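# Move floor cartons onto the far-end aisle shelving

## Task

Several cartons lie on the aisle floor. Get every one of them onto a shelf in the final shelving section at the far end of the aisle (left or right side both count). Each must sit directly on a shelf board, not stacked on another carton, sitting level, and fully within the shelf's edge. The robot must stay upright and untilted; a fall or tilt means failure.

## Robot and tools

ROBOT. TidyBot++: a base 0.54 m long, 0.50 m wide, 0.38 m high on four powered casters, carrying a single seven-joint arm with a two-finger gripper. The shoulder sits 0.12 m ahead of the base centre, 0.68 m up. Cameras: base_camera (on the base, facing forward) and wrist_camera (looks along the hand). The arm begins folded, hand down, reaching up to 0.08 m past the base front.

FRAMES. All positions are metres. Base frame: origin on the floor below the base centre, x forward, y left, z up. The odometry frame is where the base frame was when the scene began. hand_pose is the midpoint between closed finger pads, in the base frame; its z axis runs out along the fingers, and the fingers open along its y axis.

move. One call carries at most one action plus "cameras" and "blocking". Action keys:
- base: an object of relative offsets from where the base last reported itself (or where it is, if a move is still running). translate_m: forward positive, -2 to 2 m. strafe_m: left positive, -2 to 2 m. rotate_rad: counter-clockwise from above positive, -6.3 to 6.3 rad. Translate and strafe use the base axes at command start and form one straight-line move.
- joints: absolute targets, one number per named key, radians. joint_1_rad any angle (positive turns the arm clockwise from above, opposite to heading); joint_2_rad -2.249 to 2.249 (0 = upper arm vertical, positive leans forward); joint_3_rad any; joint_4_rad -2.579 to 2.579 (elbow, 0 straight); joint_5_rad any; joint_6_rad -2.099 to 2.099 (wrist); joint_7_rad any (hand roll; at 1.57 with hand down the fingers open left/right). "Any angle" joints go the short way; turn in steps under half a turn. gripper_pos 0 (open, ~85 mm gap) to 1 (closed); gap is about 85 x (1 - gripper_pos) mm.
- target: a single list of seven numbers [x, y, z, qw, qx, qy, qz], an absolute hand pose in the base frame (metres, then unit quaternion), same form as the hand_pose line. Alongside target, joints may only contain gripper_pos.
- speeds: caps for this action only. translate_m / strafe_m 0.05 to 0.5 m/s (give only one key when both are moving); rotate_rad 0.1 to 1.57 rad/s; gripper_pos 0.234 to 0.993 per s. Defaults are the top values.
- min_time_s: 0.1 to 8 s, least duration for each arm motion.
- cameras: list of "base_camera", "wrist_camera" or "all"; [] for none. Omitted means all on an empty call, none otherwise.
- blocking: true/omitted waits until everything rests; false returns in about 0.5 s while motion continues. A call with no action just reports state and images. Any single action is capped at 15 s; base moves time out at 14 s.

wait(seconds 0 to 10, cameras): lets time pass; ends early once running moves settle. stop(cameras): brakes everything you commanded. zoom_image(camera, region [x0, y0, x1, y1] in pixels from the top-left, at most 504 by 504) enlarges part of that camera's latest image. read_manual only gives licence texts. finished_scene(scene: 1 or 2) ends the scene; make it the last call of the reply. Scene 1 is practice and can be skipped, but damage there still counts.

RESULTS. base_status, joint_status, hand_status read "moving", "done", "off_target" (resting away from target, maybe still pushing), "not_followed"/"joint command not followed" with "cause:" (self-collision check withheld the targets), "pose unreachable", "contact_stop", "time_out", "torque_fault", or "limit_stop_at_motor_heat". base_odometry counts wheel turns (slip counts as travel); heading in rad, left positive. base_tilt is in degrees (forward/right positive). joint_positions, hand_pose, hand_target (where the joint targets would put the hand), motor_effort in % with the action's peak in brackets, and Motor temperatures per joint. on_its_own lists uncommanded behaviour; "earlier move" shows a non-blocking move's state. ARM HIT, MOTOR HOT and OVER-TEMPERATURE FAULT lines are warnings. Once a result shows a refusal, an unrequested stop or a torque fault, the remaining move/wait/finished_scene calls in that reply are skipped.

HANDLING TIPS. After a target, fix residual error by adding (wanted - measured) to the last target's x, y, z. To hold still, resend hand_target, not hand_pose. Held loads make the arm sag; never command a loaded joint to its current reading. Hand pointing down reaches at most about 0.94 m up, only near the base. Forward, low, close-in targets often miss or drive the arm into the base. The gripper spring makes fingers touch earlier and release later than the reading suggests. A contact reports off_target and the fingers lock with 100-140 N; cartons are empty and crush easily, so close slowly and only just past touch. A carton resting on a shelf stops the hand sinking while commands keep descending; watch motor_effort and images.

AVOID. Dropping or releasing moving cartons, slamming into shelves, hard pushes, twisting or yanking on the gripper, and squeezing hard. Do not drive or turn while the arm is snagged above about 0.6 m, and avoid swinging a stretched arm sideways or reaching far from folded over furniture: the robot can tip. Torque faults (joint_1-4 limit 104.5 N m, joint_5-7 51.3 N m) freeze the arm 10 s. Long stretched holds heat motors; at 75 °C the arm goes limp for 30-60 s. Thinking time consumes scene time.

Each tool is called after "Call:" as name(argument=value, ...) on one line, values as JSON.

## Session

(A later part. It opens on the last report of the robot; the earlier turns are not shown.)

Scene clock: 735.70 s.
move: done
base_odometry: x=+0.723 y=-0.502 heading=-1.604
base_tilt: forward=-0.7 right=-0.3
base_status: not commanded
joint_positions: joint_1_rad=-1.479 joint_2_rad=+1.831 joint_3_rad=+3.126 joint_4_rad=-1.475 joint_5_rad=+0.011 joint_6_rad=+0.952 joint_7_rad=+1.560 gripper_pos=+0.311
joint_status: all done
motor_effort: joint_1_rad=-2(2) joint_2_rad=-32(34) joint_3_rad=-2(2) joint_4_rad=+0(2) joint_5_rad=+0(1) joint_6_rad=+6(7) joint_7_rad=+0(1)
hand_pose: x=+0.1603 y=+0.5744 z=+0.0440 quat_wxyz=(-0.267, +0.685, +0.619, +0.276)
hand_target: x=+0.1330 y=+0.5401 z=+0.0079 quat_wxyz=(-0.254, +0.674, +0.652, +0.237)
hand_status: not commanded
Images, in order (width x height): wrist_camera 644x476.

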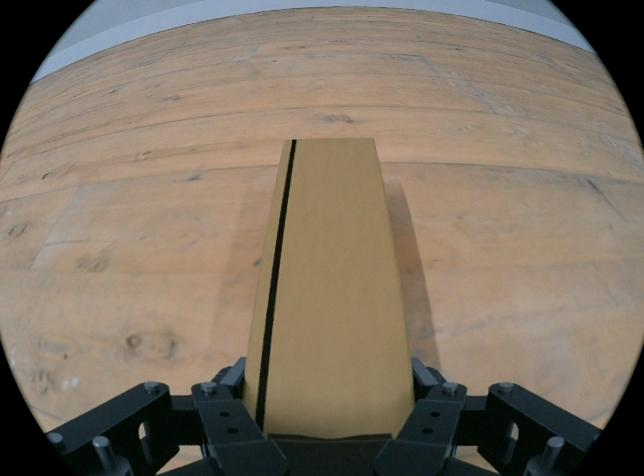

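Call:
move(joints={"gripper_pos": 0.08})

Call:
move(joints={"joint_2_rad": 1.889, "joint_4_rad": -1.374, "joint_6_rad": 0.833}, min_time_s=1.0)

Call:
move(joints={"gripper_pos": 0.315}, speeds={"gripper_pos": 0.234}, cameras=["wrist_camera"])

Scene clock: 747.10 s.
move: done
base_odometry: x=+0.723 y=-0.502 heading=-1.604
base_tilt: forward=-0.7 right=-0.3
base_status: not commanded
joint_positions: joint_1_rad=-1.479 joint_2_rad=+1.833 joint_3_rad=+3.126 joint_4_rad=-1.474 joint_5_rad=+0.011 joint_6_rad=+0.952 joint_7_rad=+1.560 gripper_pos=+0.081
joint_status: all done
motor_effort: joint_1_rad=-1(2) joint_2_rad=-33(34) joint_3_rad=-1(2) joint_4_rad=+0(1) joint_5_rad=-1(1) joint_6_rad=+7(7) joint_7_rad=+0(1)
hand_pose: x=+0.1603 y=+0.5738 z=+0.0434 quat_wxyz=(-0.267, +0.685, +0.619, +0.276)
hand_target: x=+0.1330 y=+0.5401 z=+0.0079 quat_wxyz=(-0.254, +0.674, +0.652, +0.237)
hand_status: not commanded
pictures: none

Scene clock: 748.40 s.
move: done
base_odometry: x=+0.723 y=-0.502 heading=-1.604
base_tilt: forward=-0.7 right=-0.3
base_status: not commanded
joint_positions: joint_1_rad=-1.479 joint_2_rad=+1.833 joint_3_rad=+3.126 joint_4_rad=-1.391 joint_5_rad=+0.011 joint_6_rad=+0.887 joint_7_rad=+1.560 gripper_pos=+0.081
joint_status: all done
motor_effort: joint_1_rad=-1(2) joint_2_rad=-35(35) joint_3_rad=-1(2) joint_4_rad=+1(2) joint_5_rad=+0(1) joint_6_rad=+7(8) joint_7_rad=+0(1)
hand_pose: x=+0.1633 y=+0.6035 z=+0.0439 quat_wxyz=(-0.272, +0.683, +0.617, +0.282)
hand_target: x=+0.1358 y=+0.5647 z=+0.0029 quat_wxyz=(-0.254, +0.672, +0.653, +0.240)
hand_status: not commanded
pictures: none

Scene clock: 749.97 s.
move: done
base_odometry: x=+0.723 y=-0.502 heading=-1.604
base_tilt: forward=-0.7 right=-0.3
base_status: not commanded
joint_positions: joint_1_rad=-1.479 joint_2_rad=+1.833 joint_3_rad=+3.126 joint_4_rad=-1.391 joint_5_rad=+0.011 joint_6_rad=+0.887 joint_7_rad=+1.560 gripper_pos=+0.315
joint_status: all done
motor_effort: joint_1_rad=-1(2) joint_2_rad=-33(35) joint_3_rad=-1(2) joint_4_rad=+1(2) joint_5_rad=+0(1) joint_6_rad=+7(7) joint_7_rad=+0(1)
hand_pose: x=+0.1633 y=+0.6034 z=+0.0439 quat_wxyz=(-0.272, +0.683, +0.617, +0.282)
hand_target: x=+0.1358 y=+0.5647 z=+0.0029 quat_wxyz=(-0.254, +0.672, +0.653, +0.240)
hand_status: not commanded
Images, in order (width x height): wrist_camera 644x476.

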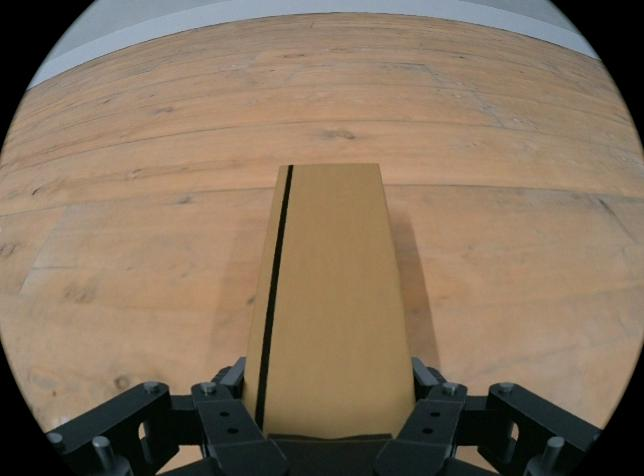

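Call:
move(joints={"gripper_pos": 0.335}, speeds={"gripper_pos": 0.234})

Call:
move(joints={"joint_2_rad": 1.81, "joint_4_rad": -1.40, "joint_6_rad": 0.91}, min_time_s=0.8)

Call:
move(joints={"joint_2_rad": 1.72, "joint_4_rad": -1.52, "joint_6_rad": 0.965}, min_time_s=1.5, cameras=["wrist_camera"])

Scene clock: 757.83 s.
move: done
base_odometry: x=+0.723 y=-0.502 heading=-1.604
base_tilt: forward=-0.7 right=-0.3
base_status: not commanded
joint_positions: joint_1_rad=-1.479 joint_2_rad=+1.833 joint_3_rad=+3.126 joint_4_rad=-1.391 joint_5_rad=+0.011 joint_6_rad=+0.887 joint_7_rad=+1.560 gripper_pos=+0.333
joint_status: all done
motor_effort: joint_1_rad=-1(2) joint_2_rad=-30(33) joint_3_rad=-2(2) joint_4_rad=+1(2) joint_5_rad=+0(1) joint_6_rad=+4(6) joint_7_rad=+0(0)
hand_pose: x=+0.1633 y=+0.6034 z=+0.0438 quat_wxyz=(-0.272, +0.683, +0.617, +0.282)
hand_target: x=+0.1358 y=+0.5647 z=+0.0029 quat_wxyz=(-0.254, +0.672, +0.653, +0.240)
hand_status: not commanded
pictures: none

Scene clock: 758.93 s.
move: done
base_odometry: x=+0.723 y=-0.502 heading=-1.604
base_tilt: forward=-0.7 right=-0.3
base_status: not commanded
joint_positions: joint_1_rad=-1.479 joint_2_rad=+1.832 joint_3_rad=+3.126 joint_4_rad=-1.391 joint_5_rad=+0.011 joint_6_rad=+0.887 joint_7_rad=+1.560 gripper_pos=+0.333
joint_status: all done
motor_effort: joint_1_rad=-1(1) joint_2_rad=-35(35) joint_3_rad=-1(2) joint_4_rad=+2(3) joint_5_rad=+0(1) joint_6_rad=+7(8) joint_7_rad=+0(1)
hand_pose: x=+0.1633 y=+0.6038 z=+0.0443 quat_wxyz=(-0.272, +0.683, +0.617, +0.282)
hand_target: x=+0.1389 y=+0.6191 z=+0.0616 quat_wxyz=(-0.295, +0.654, +0.636, +0.283)
hand_status: not commanded
pictures: none

Scene clock: 760.73 s.
move: done
base_odometry: x=+0.723 y=-0.502 heading=-1.604
base_tilt: forward=-0.7 right=-0.3
base_status: not commanded
joint_positions: joint_1_rad=-1.479 joint_2_rad=+1.746 joint_3_rad=+3.126 joint_4_rad=-1.505 joint_5_rad=+0.011 joint_6_rad=+0.921 joint_7_rad=+1.560 gripper_pos=+0.333
joint_status: all done
motor_effort: joint_1_rad=-1(2) joint_2_rad=-35(37) joint_3_rad=-1(2) joint_4_rad=+1(3) joint_5_rad=-1(1) joint_6_rad=+8(9) joint_7_rad=+0(1)
hand_pose: x=+0.1629 y=+0.6044 z=+0.0822 quat_wxyz=(-0.274, +0.681, +0.616, +0.284)
hand_target: x=+0.1381 y=+0.6222 z=+0.1054 quat_wxyz=(-0.304, +0.651, +0.632, +0.290)
hand_status: not commanded
Images, in order (width x height): wrist_camera 644x476.

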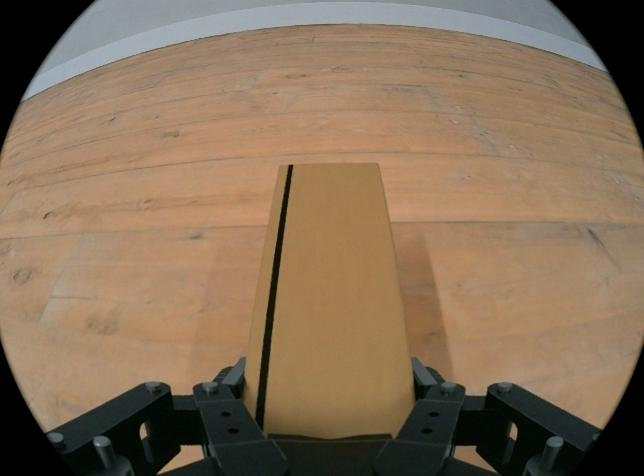

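Call:
move(joints={"joint_2_rad": 1.191, "joint_4_rad": -2.149, "joint_6_rad": 1.06, "gripper_pos": 0.34}, speeds={"gripper_pos": 0.234}, min_time_s=2)

Call:
move(joints={"joint_2_rad": -0.65, "joint_4_rad": -2.51, "joint_6_rad": -0.525}, min_time_s=3, cameras=["wrist_camera"])

Call:
move(joints={"joint_1_rad": 0.072}, base={"rotate_rad": -0.052}, min_time_s=2.5, cameras=["all"])

Scene clock: 776.17 s.
move: done
base_odometry: x=+0.723 y=-0.502 heading=-1.604
base_tilt: forward=-0.7 right=-0.3
base_status: not commanded
joint_positions: joint_1_rad=-1.479 joint_2_rad=+1.210 joint_3_rad=+3.126 joint_4_rad=-2.134 joint_5_rad=+0.011 joint_6_rad=+1.016 joint_7_rad=+1.560 gripper_pos=+0.337
joint_status: all done
motor_effort: joint_1_rad=+0(2) joint_2_rad=-33(37) joint_3_rad=-2(2) joint_4_rad=+1(2) joint_5_rad=+0(1) joint_6_rad=+8(9) joint_7_rad=+0(1)
hand_pose: x=+0.1573 y=+0.5554 z=+0.3087 quat_wxyz=(-0.276, +0.679, +0.619, +0.284)
hand_target: x=+0.1321 y=+0.5648 z=+0.3275 quat_wxyz=(-0.305, +0.650, +0.634, +0.286)
hand_status: not commanded
pictures: none

Scene clock: 779.47 s.
move: done
base_odometry: x=+0.723 y=-0.502 heading=-1.604
base_tilt: forward=-0.7 right=-0.2
base_status: not commanded
joint_positions: joint_1_rad=-1.479 joint_2_rad=-0.633 joint_3_rad=+3.126 joint_4_rad=-2.493 joint_5_rad=+0.011 joint_6_rad=-0.468 joint_7_rad=+1.560 gripper_pos=+0.337
joint_status: all done
motor_effort: joint_1_rad=-1(2) joint_2_rad=+1(35) joint_3_rad=+0(2) joint_4_rad=+18(19) joint_5_rad=-1(1) joint_6_rad=+8(9) joint_7_rad=+0(1)
hand_pose: x=+0.1410 y=+0.2776 z=+0.7175 quat_wxyz=(-0.264, +0.674, +0.624, +0.295)
hand_target: x=+0.1430 y=+0.2593 z=+0.7010 quat_wxyz=(-0.233, +0.664, +0.649, +0.288)
hand_status: not commanded
Images, in order (width x height): wrist_camera 644x476.

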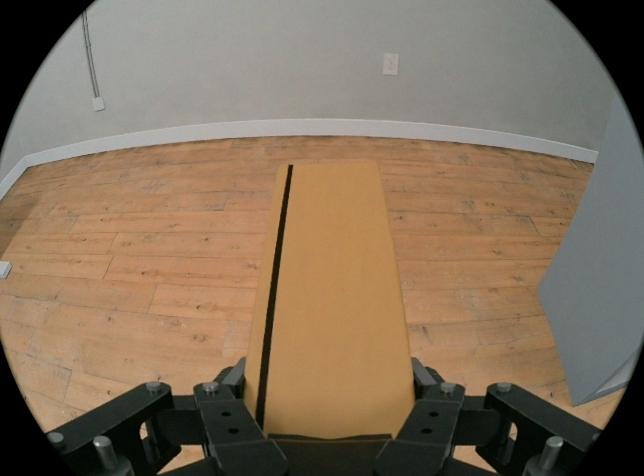

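Scene clock: 782.27 s.
move: done
base_odometry: x=+0.723 y=-0.502 heading=-1.655
base_tilt: forward=-0.7 right=-0.3
base_status: done
joint_positions: joint_1_rad=+0.048 joint_2_rad=-0.634 joint_3_rad=+3.126 joint_4_rad=-2.493 joint_5_rad=+0.011 joint_6_rad=-0.472 joint_7_rad=+1.560 gripper_pos=+0.337
joint_status: all done
motor_effort: joint_1_rad=+0(2) joint_2_rad=+1(2) joint_3_rad=+0(1) joint_4_rad=+17(18) joint_5_rad=+0(1) joint_6_rad=+8(8) joint_7_rad=+0(1)
hand_pose: x=+0.3963 y=-0.0099 z=+0.7167 quat_wxyz=(+0.014, +0.919, -0.016, +0.394)
hand_target: x=+0.3783 y=-0.0243 z=+0.7010 quat_wxyz=(+0.039, +0.929, -0.011, +0.368)
hand_status: not commanded
pictures: base_camera, wrist_camera
Images, in order (width x height): base_camera 644x364, wrist_camera 644x476.

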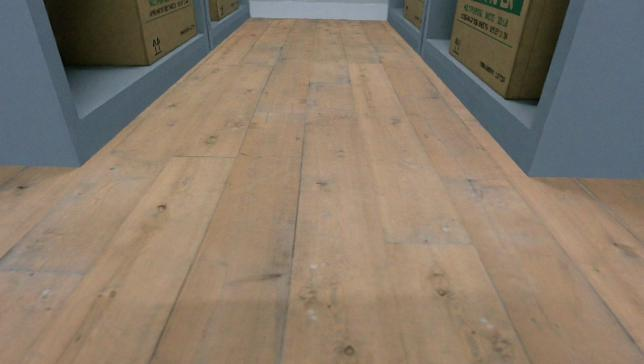

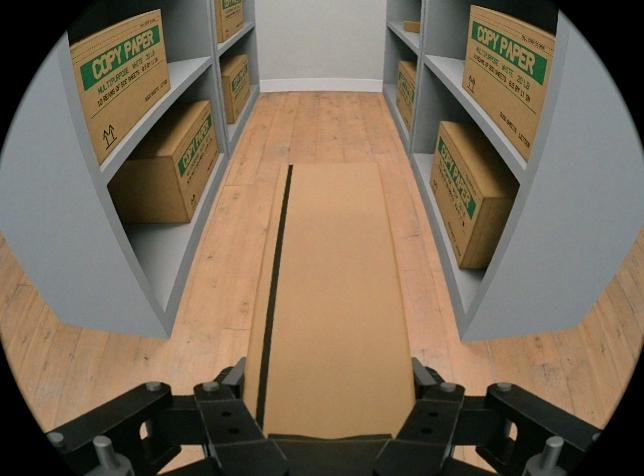

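Call:
move(base={"rotate_rad": -0.05, "strafe_m": 0.06})

Call:
move(base={"translate_m": 1.0}, cameras=["all"])

Scene clock: 819.20 s.
move: done
base_odometry: x=+0.783 y=-0.507 heading=-1.705
base_tilt: forward=-0.7 right=-0.3
base_status: done
joint_positions: joint_1_rad=+0.051 joint_2_rad=-0.634 joint_3_rad=+3.126 joint_4_rad=-2.493 joint_5_rad=+0.011 joint_6_rad=-0.473 joint_7_rad=+1.560 gripper_pos=+0.337
joint_status: not commanded
motor_effort: joint_1_rad=-1(1) joint_2_rad=+1(2) joint_3_rad=+0(1) joint_4_rad=+17(19) joint_5_rad=-1(1) joint_6_rad=+8(8) joint_7_rad=+0(1)
hand_pose: x=+0.3961 y=-0.0106 z=+0.7166 quat_wxyz=(+0.014, +0.919, -0.017, +0.394)
hand_target: x=+0.3783 y=-0.0243 z=+0.7010 quat_wxyz=(+0.039, +0.929, -0.011, +0.368)
hand_status: not commanded
pictures: none

Scene clock: 822.53 s.
move: done
base_odometry: x=+0.650 y=-1.498 heading=-1.705
base_tilt: forward=-0.6 right=-0.2
base_status: done
joint_positions: joint_1_rad=+0.051 joint_2_rad=-0.637 joint_3_rad=+3.126 joint_4_rad=-2.495 joint_5_rad=+0.011 joint_6_rad=-0.475 joint_7_rad=+1.560 gripper_pos=+0.337
joint_status: not commanded
motor_effort: joint_1_rad=-1(2) joint_2_rad=+1(3) joint_3_rad=+0(1) joint_4_rad=+18(19) joint_5_rad=+0(1) joint_6_rad=+8(8) joint_7_rad=+0(1)
hand_pose: x=+0.3951 y=-0.0106 z=+0.7161 quat_wxyz=(+0.014, +0.919, -0.017, +0.393)
hand_target: x=+0.3783 y=-0.0243 z=+0.7010 quat_wxyz=(+0.039, +0.929, -0.011, +0.368)
hand_status: not commanded
pictures: base_camera, wrist_camera
Images, in order (width x height): base_camera 644x364, wrist_camera 644x476.

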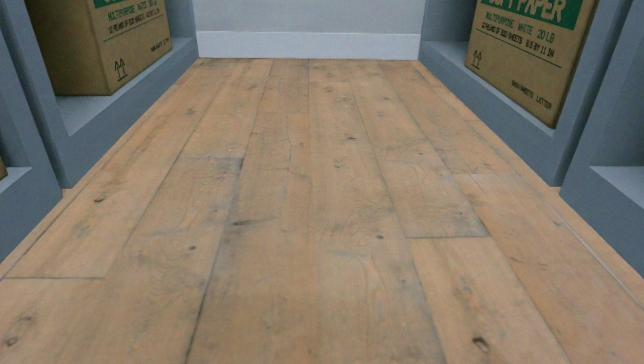

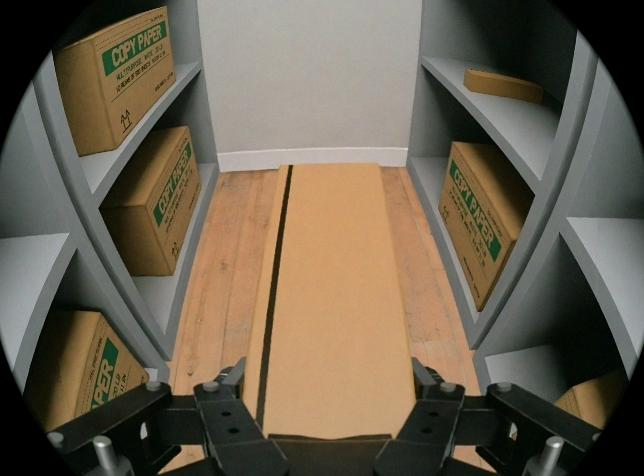

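Call:
move(base={"translate_m": 0.975, "strafe_m": 0.025}, cameras=["all"])

Scene clock: 844.83 s.
move: done
base_odometry: x=+0.544 y=-2.468 heading=-1.705
base_tilt: forward=-0.7 right=-0.2
base_status: done
joint_positions: joint_1_rad=+0.051 joint_2_rad=-0.639 joint_3_rad=+3.126 joint_4_rad=-2.496 joint_5_rad=+0.011 joint_6_rad=-0.477 joint_7_rad=+1.560 gripper_pos=+0.337
joint_status: not commanded
motor_effort: joint_1_rad=+0(2) joint_2_rad=+1(3) joint_3_rad=+0(1) joint_4_rad=+18(19) joint_5_rad=-1(1) joint_6_rad=+8(8) joint_7_rad=+0(1)
hand_pose: x=+0.3944 y=-0.0106 z=+0.7158 quat_wxyz=(+0.014, +0.919, -0.017, +0.393)
hand_target: x=+0.3783 y=-0.0243 z=+0.7010 quat_wxyz=(+0.039, +0.929, -0.011, +0.368)
hand_status: not commanded
pictures: base_camera, wrist_camera
Images, in order (width x height): base_camera 644x364, wrist_camera 644x476.

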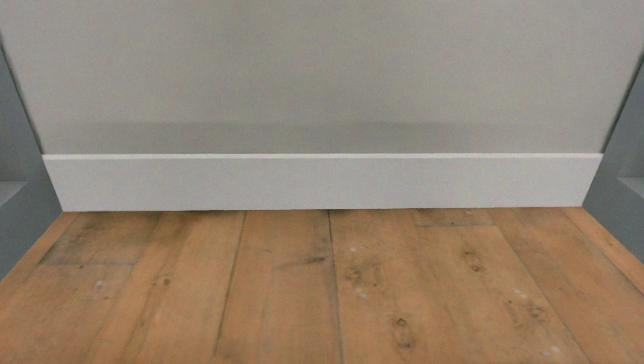

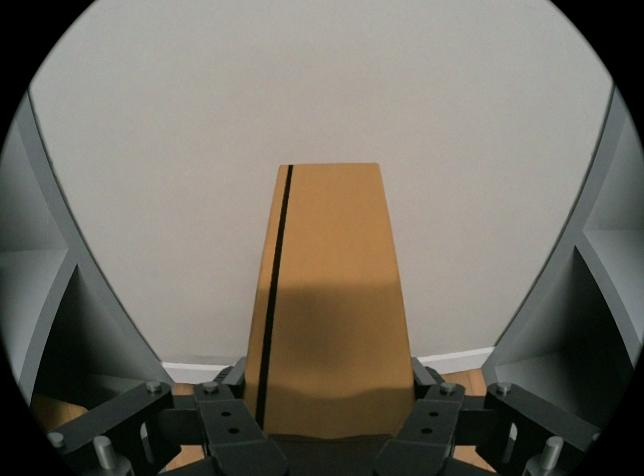

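Call:
move(joints={"joint_1_rad": 1.597}, min_time_s=3, cameras=["wrist_camera"])

Scene clock: 859.00 s.
move: done
base_odometry: x=+0.544 y=-2.468 heading=-1.705
base_tilt: forward=-0.7 right=-0.3
base_status: not commanded
joint_positions: joint_1_rad=+1.573 joint_2_rad=-0.639 joint_3_rad=+3.126 joint_4_rad=-2.496 joint_5_rad=+0.011 joint_6_rad=-0.477 joint_7_rad=+1.560 gripper_pos=+0.337
joint_status: all done
motor_effort: joint_1_rad=-1(3) joint_2_rad=+1(2) joint_3_rad=+0(1) joint_4_rad=+18(19) joint_5_rad=+0(1) joint_6_rad=+8(8) joint_7_rad=+0(1)
hand_pose: x=+0.1217 y=-0.2755 z=+0.7158 quat_wxyz=(+0.281, +0.654, -0.647, +0.275)
hand_target: x=+0.1066 y=-0.2601 z=+0.7010 quat_wxyz=(+0.282, +0.664, -0.650, +0.239)
hand_status: not commanded
Images, in order (width x height): wrist_camera 644x476.

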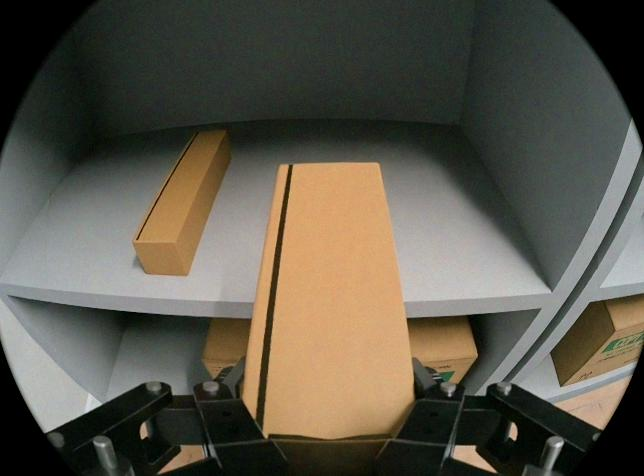

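Call:
move(joints={"joint_2_rad": 0.43, "joint_4_rad": -1.77, "joint_6_rad": -0.12}, min_time_s=4, cameras=["wrist_camera"])

Call:
move(joints={"joint_2_rad": 0.525, "joint_4_rad": -1.872, "joint_6_rad": 0.038}, min_time_s=3, cameras=["wrist_camera"])

Scene clock: 870.90 s.
move: done
base_odometry: x=+0.544 y=-2.468 heading=-1.705
base_tilt: forward=-0.6 right=-0.2
base_status: not commanded
joint_positions: joint_1_rad=+1.573 joint_2_rad=+0.392 joint_3_rad=+3.126 joint_4_rad=-1.801 joint_5_rad=+0.011 joint_6_rad=-0.164 joint_7_rad=+1.560 gripper_pos=+0.337
joint_status: all done
motor_effort: joint_1_rad=-1(2) joint_2_rad=-29(32) joint_3_rad=-1(1) joint_4_rad=+15(19) joint_5_rad=+0(1) joint_6_rad=+8(9) joint_7_rad=+1(1)
hand_pose: x=+0.1272 y=-0.6359 z=+0.6674 quat_wxyz=(+0.268, +0.656, -0.650, +0.273)
hand_target: x=+0.1095 y=-0.6573 z=+0.6674 quat_wxyz=(+0.292, +0.659, -0.637, +0.272)
hand_status: not commanded
Images, in order (width x height): wrist_camera 644x476.

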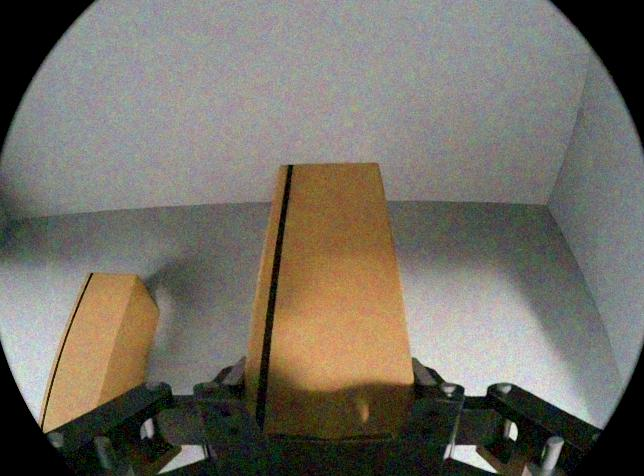

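Scene clock: 874.20 s.
move: done
base_odometry: x=+0.544 y=-2.468 heading=-1.705
base_tilt: forward=-0.6 right=-0.2
base_status: not commanded
joint_positions: joint_1_rad=+1.573 joint_2_rad=+0.477 joint_3_rad=+3.126 joint_4_rad=-1.855 joint_5_rad=+0.011 joint_6_rad=-0.006 joint_7_rad=+1.560 gripper_pos=+0.337
joint_status: all done
motor_effort: joint_1_rad=+0(2) joint_2_rad=-30(32) joint_3_rad=+0(2) joint_4_rad=+14(17) joint_5_rad=-1(1) joint_6_rad=+8(9) joint_7_rad=+0(1)
hand_pose: x=+0.1278 y=-0.6448 z=+0.6230 quat_wxyz=(+0.273, +0.654, -0.648, +0.280)
hand_target: x=+0.1130 y=-0.6432 z=+0.5941 quat_wxyz=(+0.276, +0.666, -0.641, +0.264)
hand_status: not commanded
Images, in order (width x height): wrist_camera 644x476.

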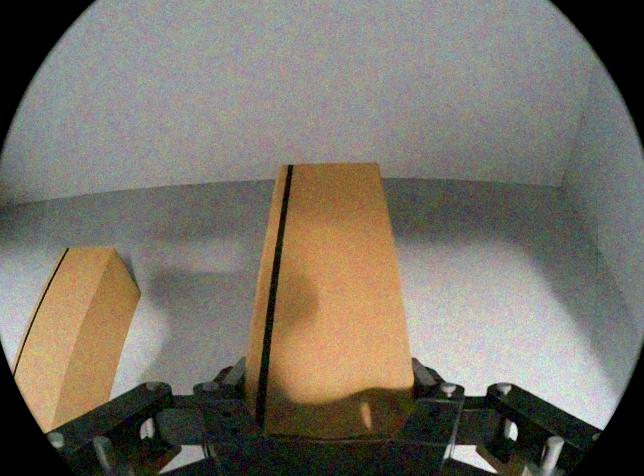

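Call:
move(joints={"joint_2_rad": 0.605, "joint_6_rad": 0.118}, min_time_s=3)

Call:
move(joints={"joint_2_rad": 0.619, "joint_6_rad": 0.132}, min_time_s=0.8)

Call:
move(joints={"joint_2_rad": 0.631, "joint_6_rad": 0.14}, min_time_s=0.8, cameras=["wrist_camera"])

Scene clock: 885.17 s.
move: done
base_odometry: x=+0.544 y=-2.468 heading=-1.705
base_tilt: forward=-0.7 right=-0.2
base_status: not commanded
joint_positions: joint_1_rad=+1.573 joint_2_rad=+0.555 joint_3_rad=+3.126 joint_4_rad=-1.855 joint_5_rad=+0.011 joint_6_rad=+0.074 joint_7_rad=+1.560 gripper_pos=+0.337
joint_status: all done
motor_effort: joint_1_rad=-1(2) joint_2_rad=-32(33) joint_3_rad=-1(1) joint_4_rad=+13(16) joint_5_rad=-1(1) joint_6_rad=+8(9) joint_7_rad=+0(1)
hand_pose: x=+0.1282 y=-0.6562 z=+0.5904 quat_wxyz=(+0.273, +0.653, -0.648, +0.282)
hand_target: x=+0.1145 y=-0.6525 z=+0.5598 quat_wxyz=(+0.274, +0.666, -0.641, +0.266)
hand_status: not commanded
pictures: none

Scene clock: 886.27 s.
move: done
base_odometry: x=+0.544 y=-2.468 heading=-1.705
base_tilt: forward=-0.7 right=-0.2
base_status: not commanded
joint_positions: joint_1_rad=+1.573 joint_2_rad=+0.568 joint_3_rad=+3.126 joint_4_rad=-1.855 joint_5_rad=+0.011 joint_6_rad=+0.088 joint_7_rad=+1.560 gripper_pos=+0.337
joint_status: all done
motor_effort: joint_1_rad=-1(2) joint_2_rad=-32(34) joint_3_rad=-1(2) joint_4_rad=+13(14) joint_5_rad=+0(1) joint_6_rad=+7(9) joint_7_rad=+0(1)
hand_pose: x=+0.1282 y=-0.6579 z=+0.5845 quat_wxyz=(+0.273, +0.653, -0.648, +0.282)
hand_target: x=+0.1147 y=-0.6538 z=+0.5537 quat_wxyz=(+0.273, +0.666, -0.641, +0.266)
hand_status: not commanded
pictures: none

Scene clock: 887.37 s.
move: done
base_odometry: x=+0.544 y=-2.468 heading=-1.705
base_tilt: forward=-0.6 right=-0.3
base_status: not commanded
joint_positions: joint_1_rad=+1.573 joint_2_rad=+0.580 joint_3_rad=+3.126 joint_4_rad=-1.855 joint_5_rad=+0.011 joint_6_rad=+0.096 joint_7_rad=+1.560 gripper_pos=+0.337
joint_status: all done
motor_effort: joint_1_rad=-1(2) joint_2_rad=-33(33) joint_3_rad=-1(2) joint_4_rad=+12(14) joint_5_rad=+0(1) joint_6_rad=+8(9) joint_7_rad=+0(1)
hand_pose: x=+0.1283 y=-0.6585 z=+0.5789 quat_wxyz=(+0.272, +0.653, -0.648, +0.281)
hand_target: x=+0.1149 y=-0.6540 z=+0.5476 quat_wxyz=(+0.272, +0.667, -0.641, +0.265)
hand_status: not commanded
Images, in order (width x height): wrist_camera 644x476.

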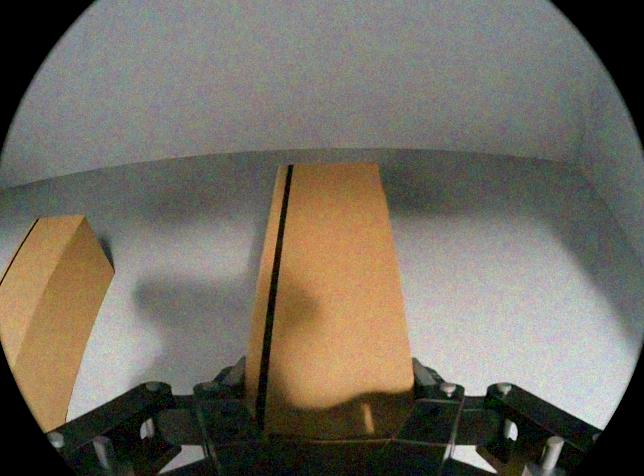

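Call:
move(joints={"joint_2_rad": 0.643, "joint_6_rad": 0.152}, min_time_s=0.8, cameras=[])

Scene clock: 918.70 s.
move: done
base_odometry: x=+0.544 y=-2.468 heading=-1.705
base_tilt: forward=-0.6 right=-0.2
base_status: not commanded
joint_positions: joint_1_rad=+1.573 joint_2_rad=+0.584 joint_3_rad=+3.126 joint_4_rad=-1.855 joint_5_rad=+0.011 joint_6_rad=+0.109 joint_7_rad=+1.560 gripper_pos=+0.337
joint_status: all done
motor_effort: joint_1_rad=-1(1) joint_2_rad=-32(33) joint_3_rad=-1(1) joint_4_rad=+12(14) joint_5_rad=-1(1) joint_6_rad=+8(9) joint_7_rad=+0(1)
hand_pose: x=+0.1283 y=-0.6608 z=+0.5788 quat_wxyz=(+0.275, +0.652, -0.647, +0.284)
hand_target: x=+0.1151 y=-0.6550 z=+0.5424 quat_wxyz=(+0.271, +0.667, -0.641, +0.265)
hand_status: not commanded

Call:
move(joints={"joint_2_rad": 0.655}, min_time_s=0.8, cameras=["wrist_camera"])

Scene clock: 925.53 s.
move: done
base_odometry: x=+0.544 y=-2.468 heading=-1.705
base_tilt: forward=-0.7 right=-0.2
base_status: not commanded
joint_positions: joint_1_rad=+1.573 joint_2_rad=+0.586 joint_3_rad=+3.126 joint_4_rad=-1.855 joint_5_rad=+0.011 joint_6_rad=+0.114 joint_7_rad=+1.560 gripper_pos=+0.337
joint_status: all done
motor_effort: joint_1_rad=-1(2) joint_2_rad=-29(32) joint_3_rad=+0(1) joint_4_rad=+11(13) joint_5_rad=+0(1) joint_6_rad=+7(7) joint_7_rad=+0(1)
hand_pose: x=+0.1283 y=-0.6617 z=+0.5787 quat_wxyz=(+0.276, +0.652, -0.647, +0.285)
hand_target: x=+0.1152 y=-0.6533 z=+0.5345 quat_wxyz=(+0.267, +0.669, -0.643, +0.262)
hand_status: not commanded
Images, in order (width x height): wrist_camera 644x476.

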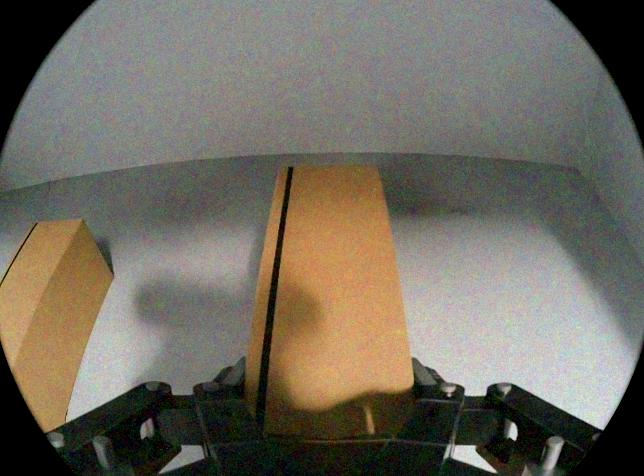

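Call:
move(joints={"joint_2_rad": 0.645}, min_time_s=0.8, cameras=[])

Call:
move(joints={"gripper_pos": 0.03}, speeds={"gripper_pos": 0.3}, cameras=["wrist_camera"])

Scene clock: 935.47 s.
move: done
base_odometry: x=+0.544 y=-2.468 heading=-1.705
base_tilt: forward=-0.7 right=-0.2
base_status: not commanded
joint_positions: joint_1_rad=+1.573 joint_2_rad=+0.586 joint_3_rad=+3.126 joint_4_rad=-1.855 joint_5_rad=+0.011 joint_6_rad=+0.114 joint_7_rad=+1.560 gripper_pos=+0.337
joint_status: all done
motor_effort: joint_1_rad=-1(2) joint_2_rad=-29(31) joint_3_rad=-1(2) joint_4_rad=+12(13) joint_5_rad=+0(1) joint_6_rad=+7(7) joint_7_rad=+0(1)
hand_pose: x=+0.1283 y=-0.6617 z=+0.5787 quat_wxyz=(+0.276, +0.652, -0.647, +0.285)
hand_target: x=+0.1151 y=-0.6547 z=+0.5411 quat_wxyz=(+0.271, +0.667, -0.641, +0.265)
hand_status: not commanded

Scene clock: 937.07 s.
move: done
base_odometry: x=+0.544 y=-2.468 heading=-1.705
base_tilt: forward=-0.7 right=-0.2
base_status: not commanded
joint_positions: joint_1_rad=+1.574 joint_2_rad=+0.592 joint_3_rad=+3.126 joint_4_rad=-1.855 joint_5_rad=+0.011 joint_6_rad=+0.116 joint_7_rad=+1.560 gripper_pos=+0.034
joint_status: all done
motor_effort: joint_1_rad=-1(1) joint_2_rad=-32(33) joint_3_rad=-1(2) joint_4_rad=+12(13) joint_5_rad=+0(1) joint_6_rad=+7(8) joint_7_rad=+0(1)
hand_pose: x=+0.1282 y=-0.6615 z=+0.5753 quat_wxyz=(+0.274, +0.652, -0.647, +0.283)
hand_target: x=+0.1151 y=-0.6547 z=+0.5411 quat_wxyz=(+0.271, +0.667, -0.641, +0.265)
hand_status: not commanded
Images, in order (width x height): wrist_camera 644x476.

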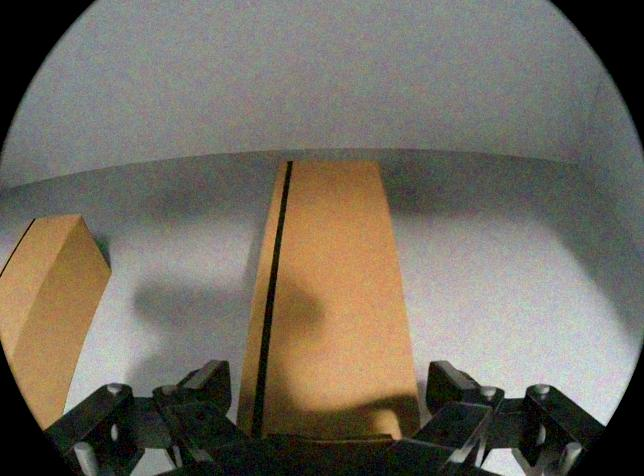

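Call:
move(joints={"joint_2_rad": 0.575, "joint_4_rad": -1.872, "joint_6_rad": 0.1}, min_time_s=0.8, cameras=[])

Call:
move(joints={"joint_2_rad": 0.196, "joint_4_rad": -2.032, "joint_6_rad": -0.148}, min_time_s=2.5, cameras=["wrist_camera"])

Call:
move(joints={"joint_2_rad": -0.65, "joint_4_rad": -2.51, "joint_6_rad": -0.525}, min_time_s=3, cameras=["all"])

Scene clock: 945.37 s.
move: done
base_odometry: x=+0.544 y=-2.468 heading=-1.705
base_tilt: forward=-0.7 right=-0.2
base_status: not commanded
joint_positions: joint_1_rad=+1.574 joint_2_rad=+0.590 joint_3_rad=+3.126 joint_4_rad=-1.855 joint_5_rad=+0.011 joint_6_rad=+0.116 joint_7_rad=+1.560 gripper_pos=+0.034
joint_status: all done
motor_effort: joint_1_rad=-1(1) joint_2_rad=-32(34) joint_3_rad=-1(1) joint_4_rad=+12(14) joint_5_rad=-1(1) joint_6_rad=+7(8) joint_7_rad=+0(1)
hand_pose: x=+0.1282 y=-0.6617 z=+0.5766 quat_wxyz=(+0.275, +0.652, -0.647, +0.284)
hand_target: x=+0.1141 y=-0.6520 z=+0.5754 quat_wxyz=(+0.278, +0.665, -0.639, +0.269)
hand_status: not commanded

Scene clock: 948.20 s.
move: done
base_odometry: x=+0.544 y=-2.468 heading=-1.705
base_tilt: forward=-0.7 right=-0.2
base_status: not commanded
joint_positions: joint_1_rad=+1.574 joint_2_rad=+0.213 joint_3_rad=+3.126 joint_4_rad=-2.012 joint_5_rad=+0.011 joint_6_rad=-0.094 joint_7_rad=+1.560 gripper_pos=+0.034
joint_status: all done
motor_effort: joint_1_rad=-1(2) joint_2_rad=-23(34) joint_3_rad=-1(2) joint_4_rad=+15(16) joint_5_rad=+0(1) joint_6_rad=+7(9) joint_7_rad=+0(1)
hand_pose: x=+0.1269 y=-0.5664 z=+0.6902 quat_wxyz=(+0.281, +0.652, -0.644, +0.285)
hand_target: x=+0.1109 y=-0.5464 z=+0.6781 quat_wxyz=(+0.275, +0.668, -0.644, +0.253)
hand_status: not commanded
Images, in order (width x height): wrist_camera 644x476.

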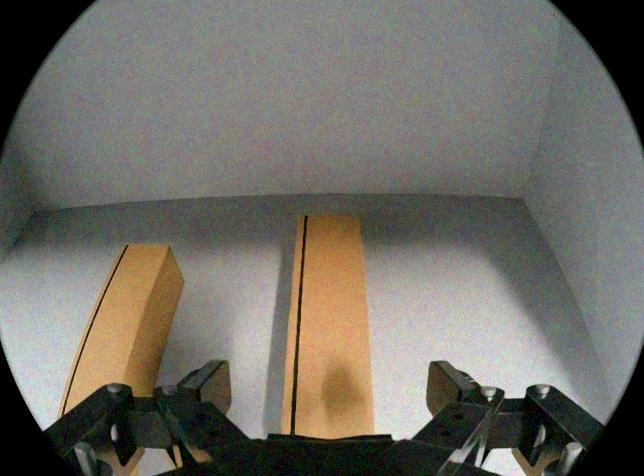

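Scene clock: 951.50 s.
move: done
base_odometry: x=+0.544 y=-2.468 heading=-1.705
base_tilt: forward=-0.7 right=-0.3
base_status: not commanded
joint_positions: joint_1_rad=+1.574 joint_2_rad=-0.635 joint_3_rad=+3.126 joint_4_rad=-2.492 joint_5_rad=+0.011 joint_6_rad=-0.471 joint_7_rad=+1.560 gripper_pos=+0.034
joint_status: all done
motor_effort: joint_1_rad=-1(2) joint_2_rad=+1(25) joint_3_rad=+0(1) joint_4_rad=+16(19) joint_5_rad=+0(1) joint_6_rad=+7(9) joint_7_rad=+0(1)
hand_pose: x=+0.1217 y=-0.2783 z=+0.7182 quat_wxyz=(+0.283, +0.653, -0.646, +0.277)
hand_target: x=+0.1066 y=-0.2601 z=+0.7010 quat_wxyz=(+0.282, +0.664, -0.650, +0.239)
hand_status: not commanded
pictures: base_camera, wrist_camera
Images, in order (width x height): base_camera 644x364, wrist_camera 644x476.

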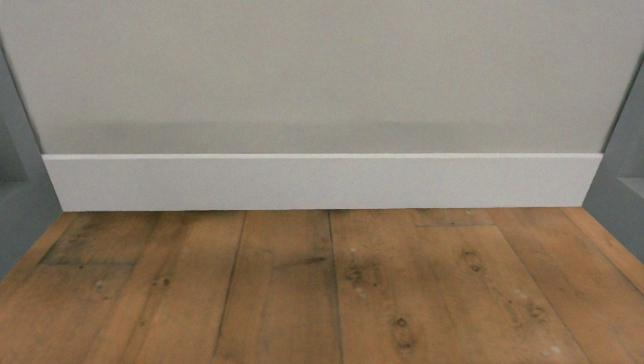

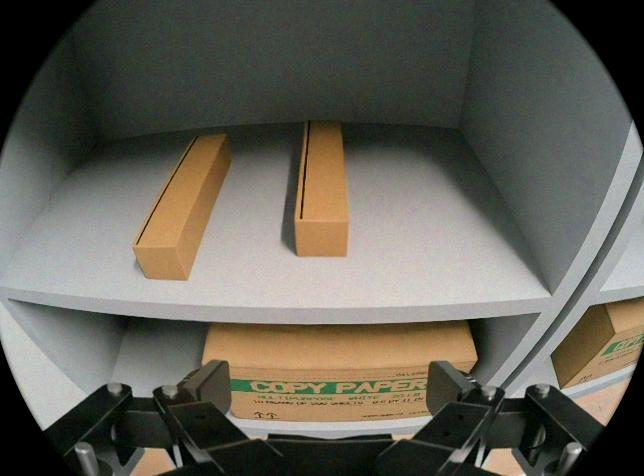

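Call:
zoom_image(camera="wrist_camera", region=[100, 80, 420, 320])

Scaled by 1.575.

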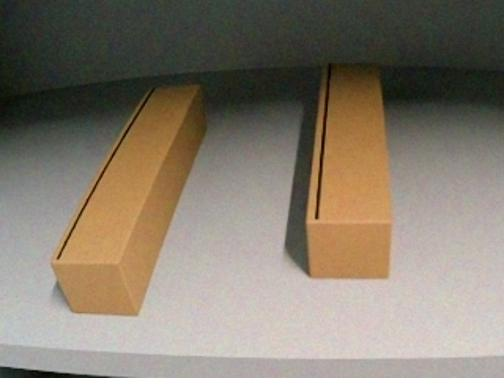

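Call:
finished_scene(scene=2)

The scene is finished: the task was done.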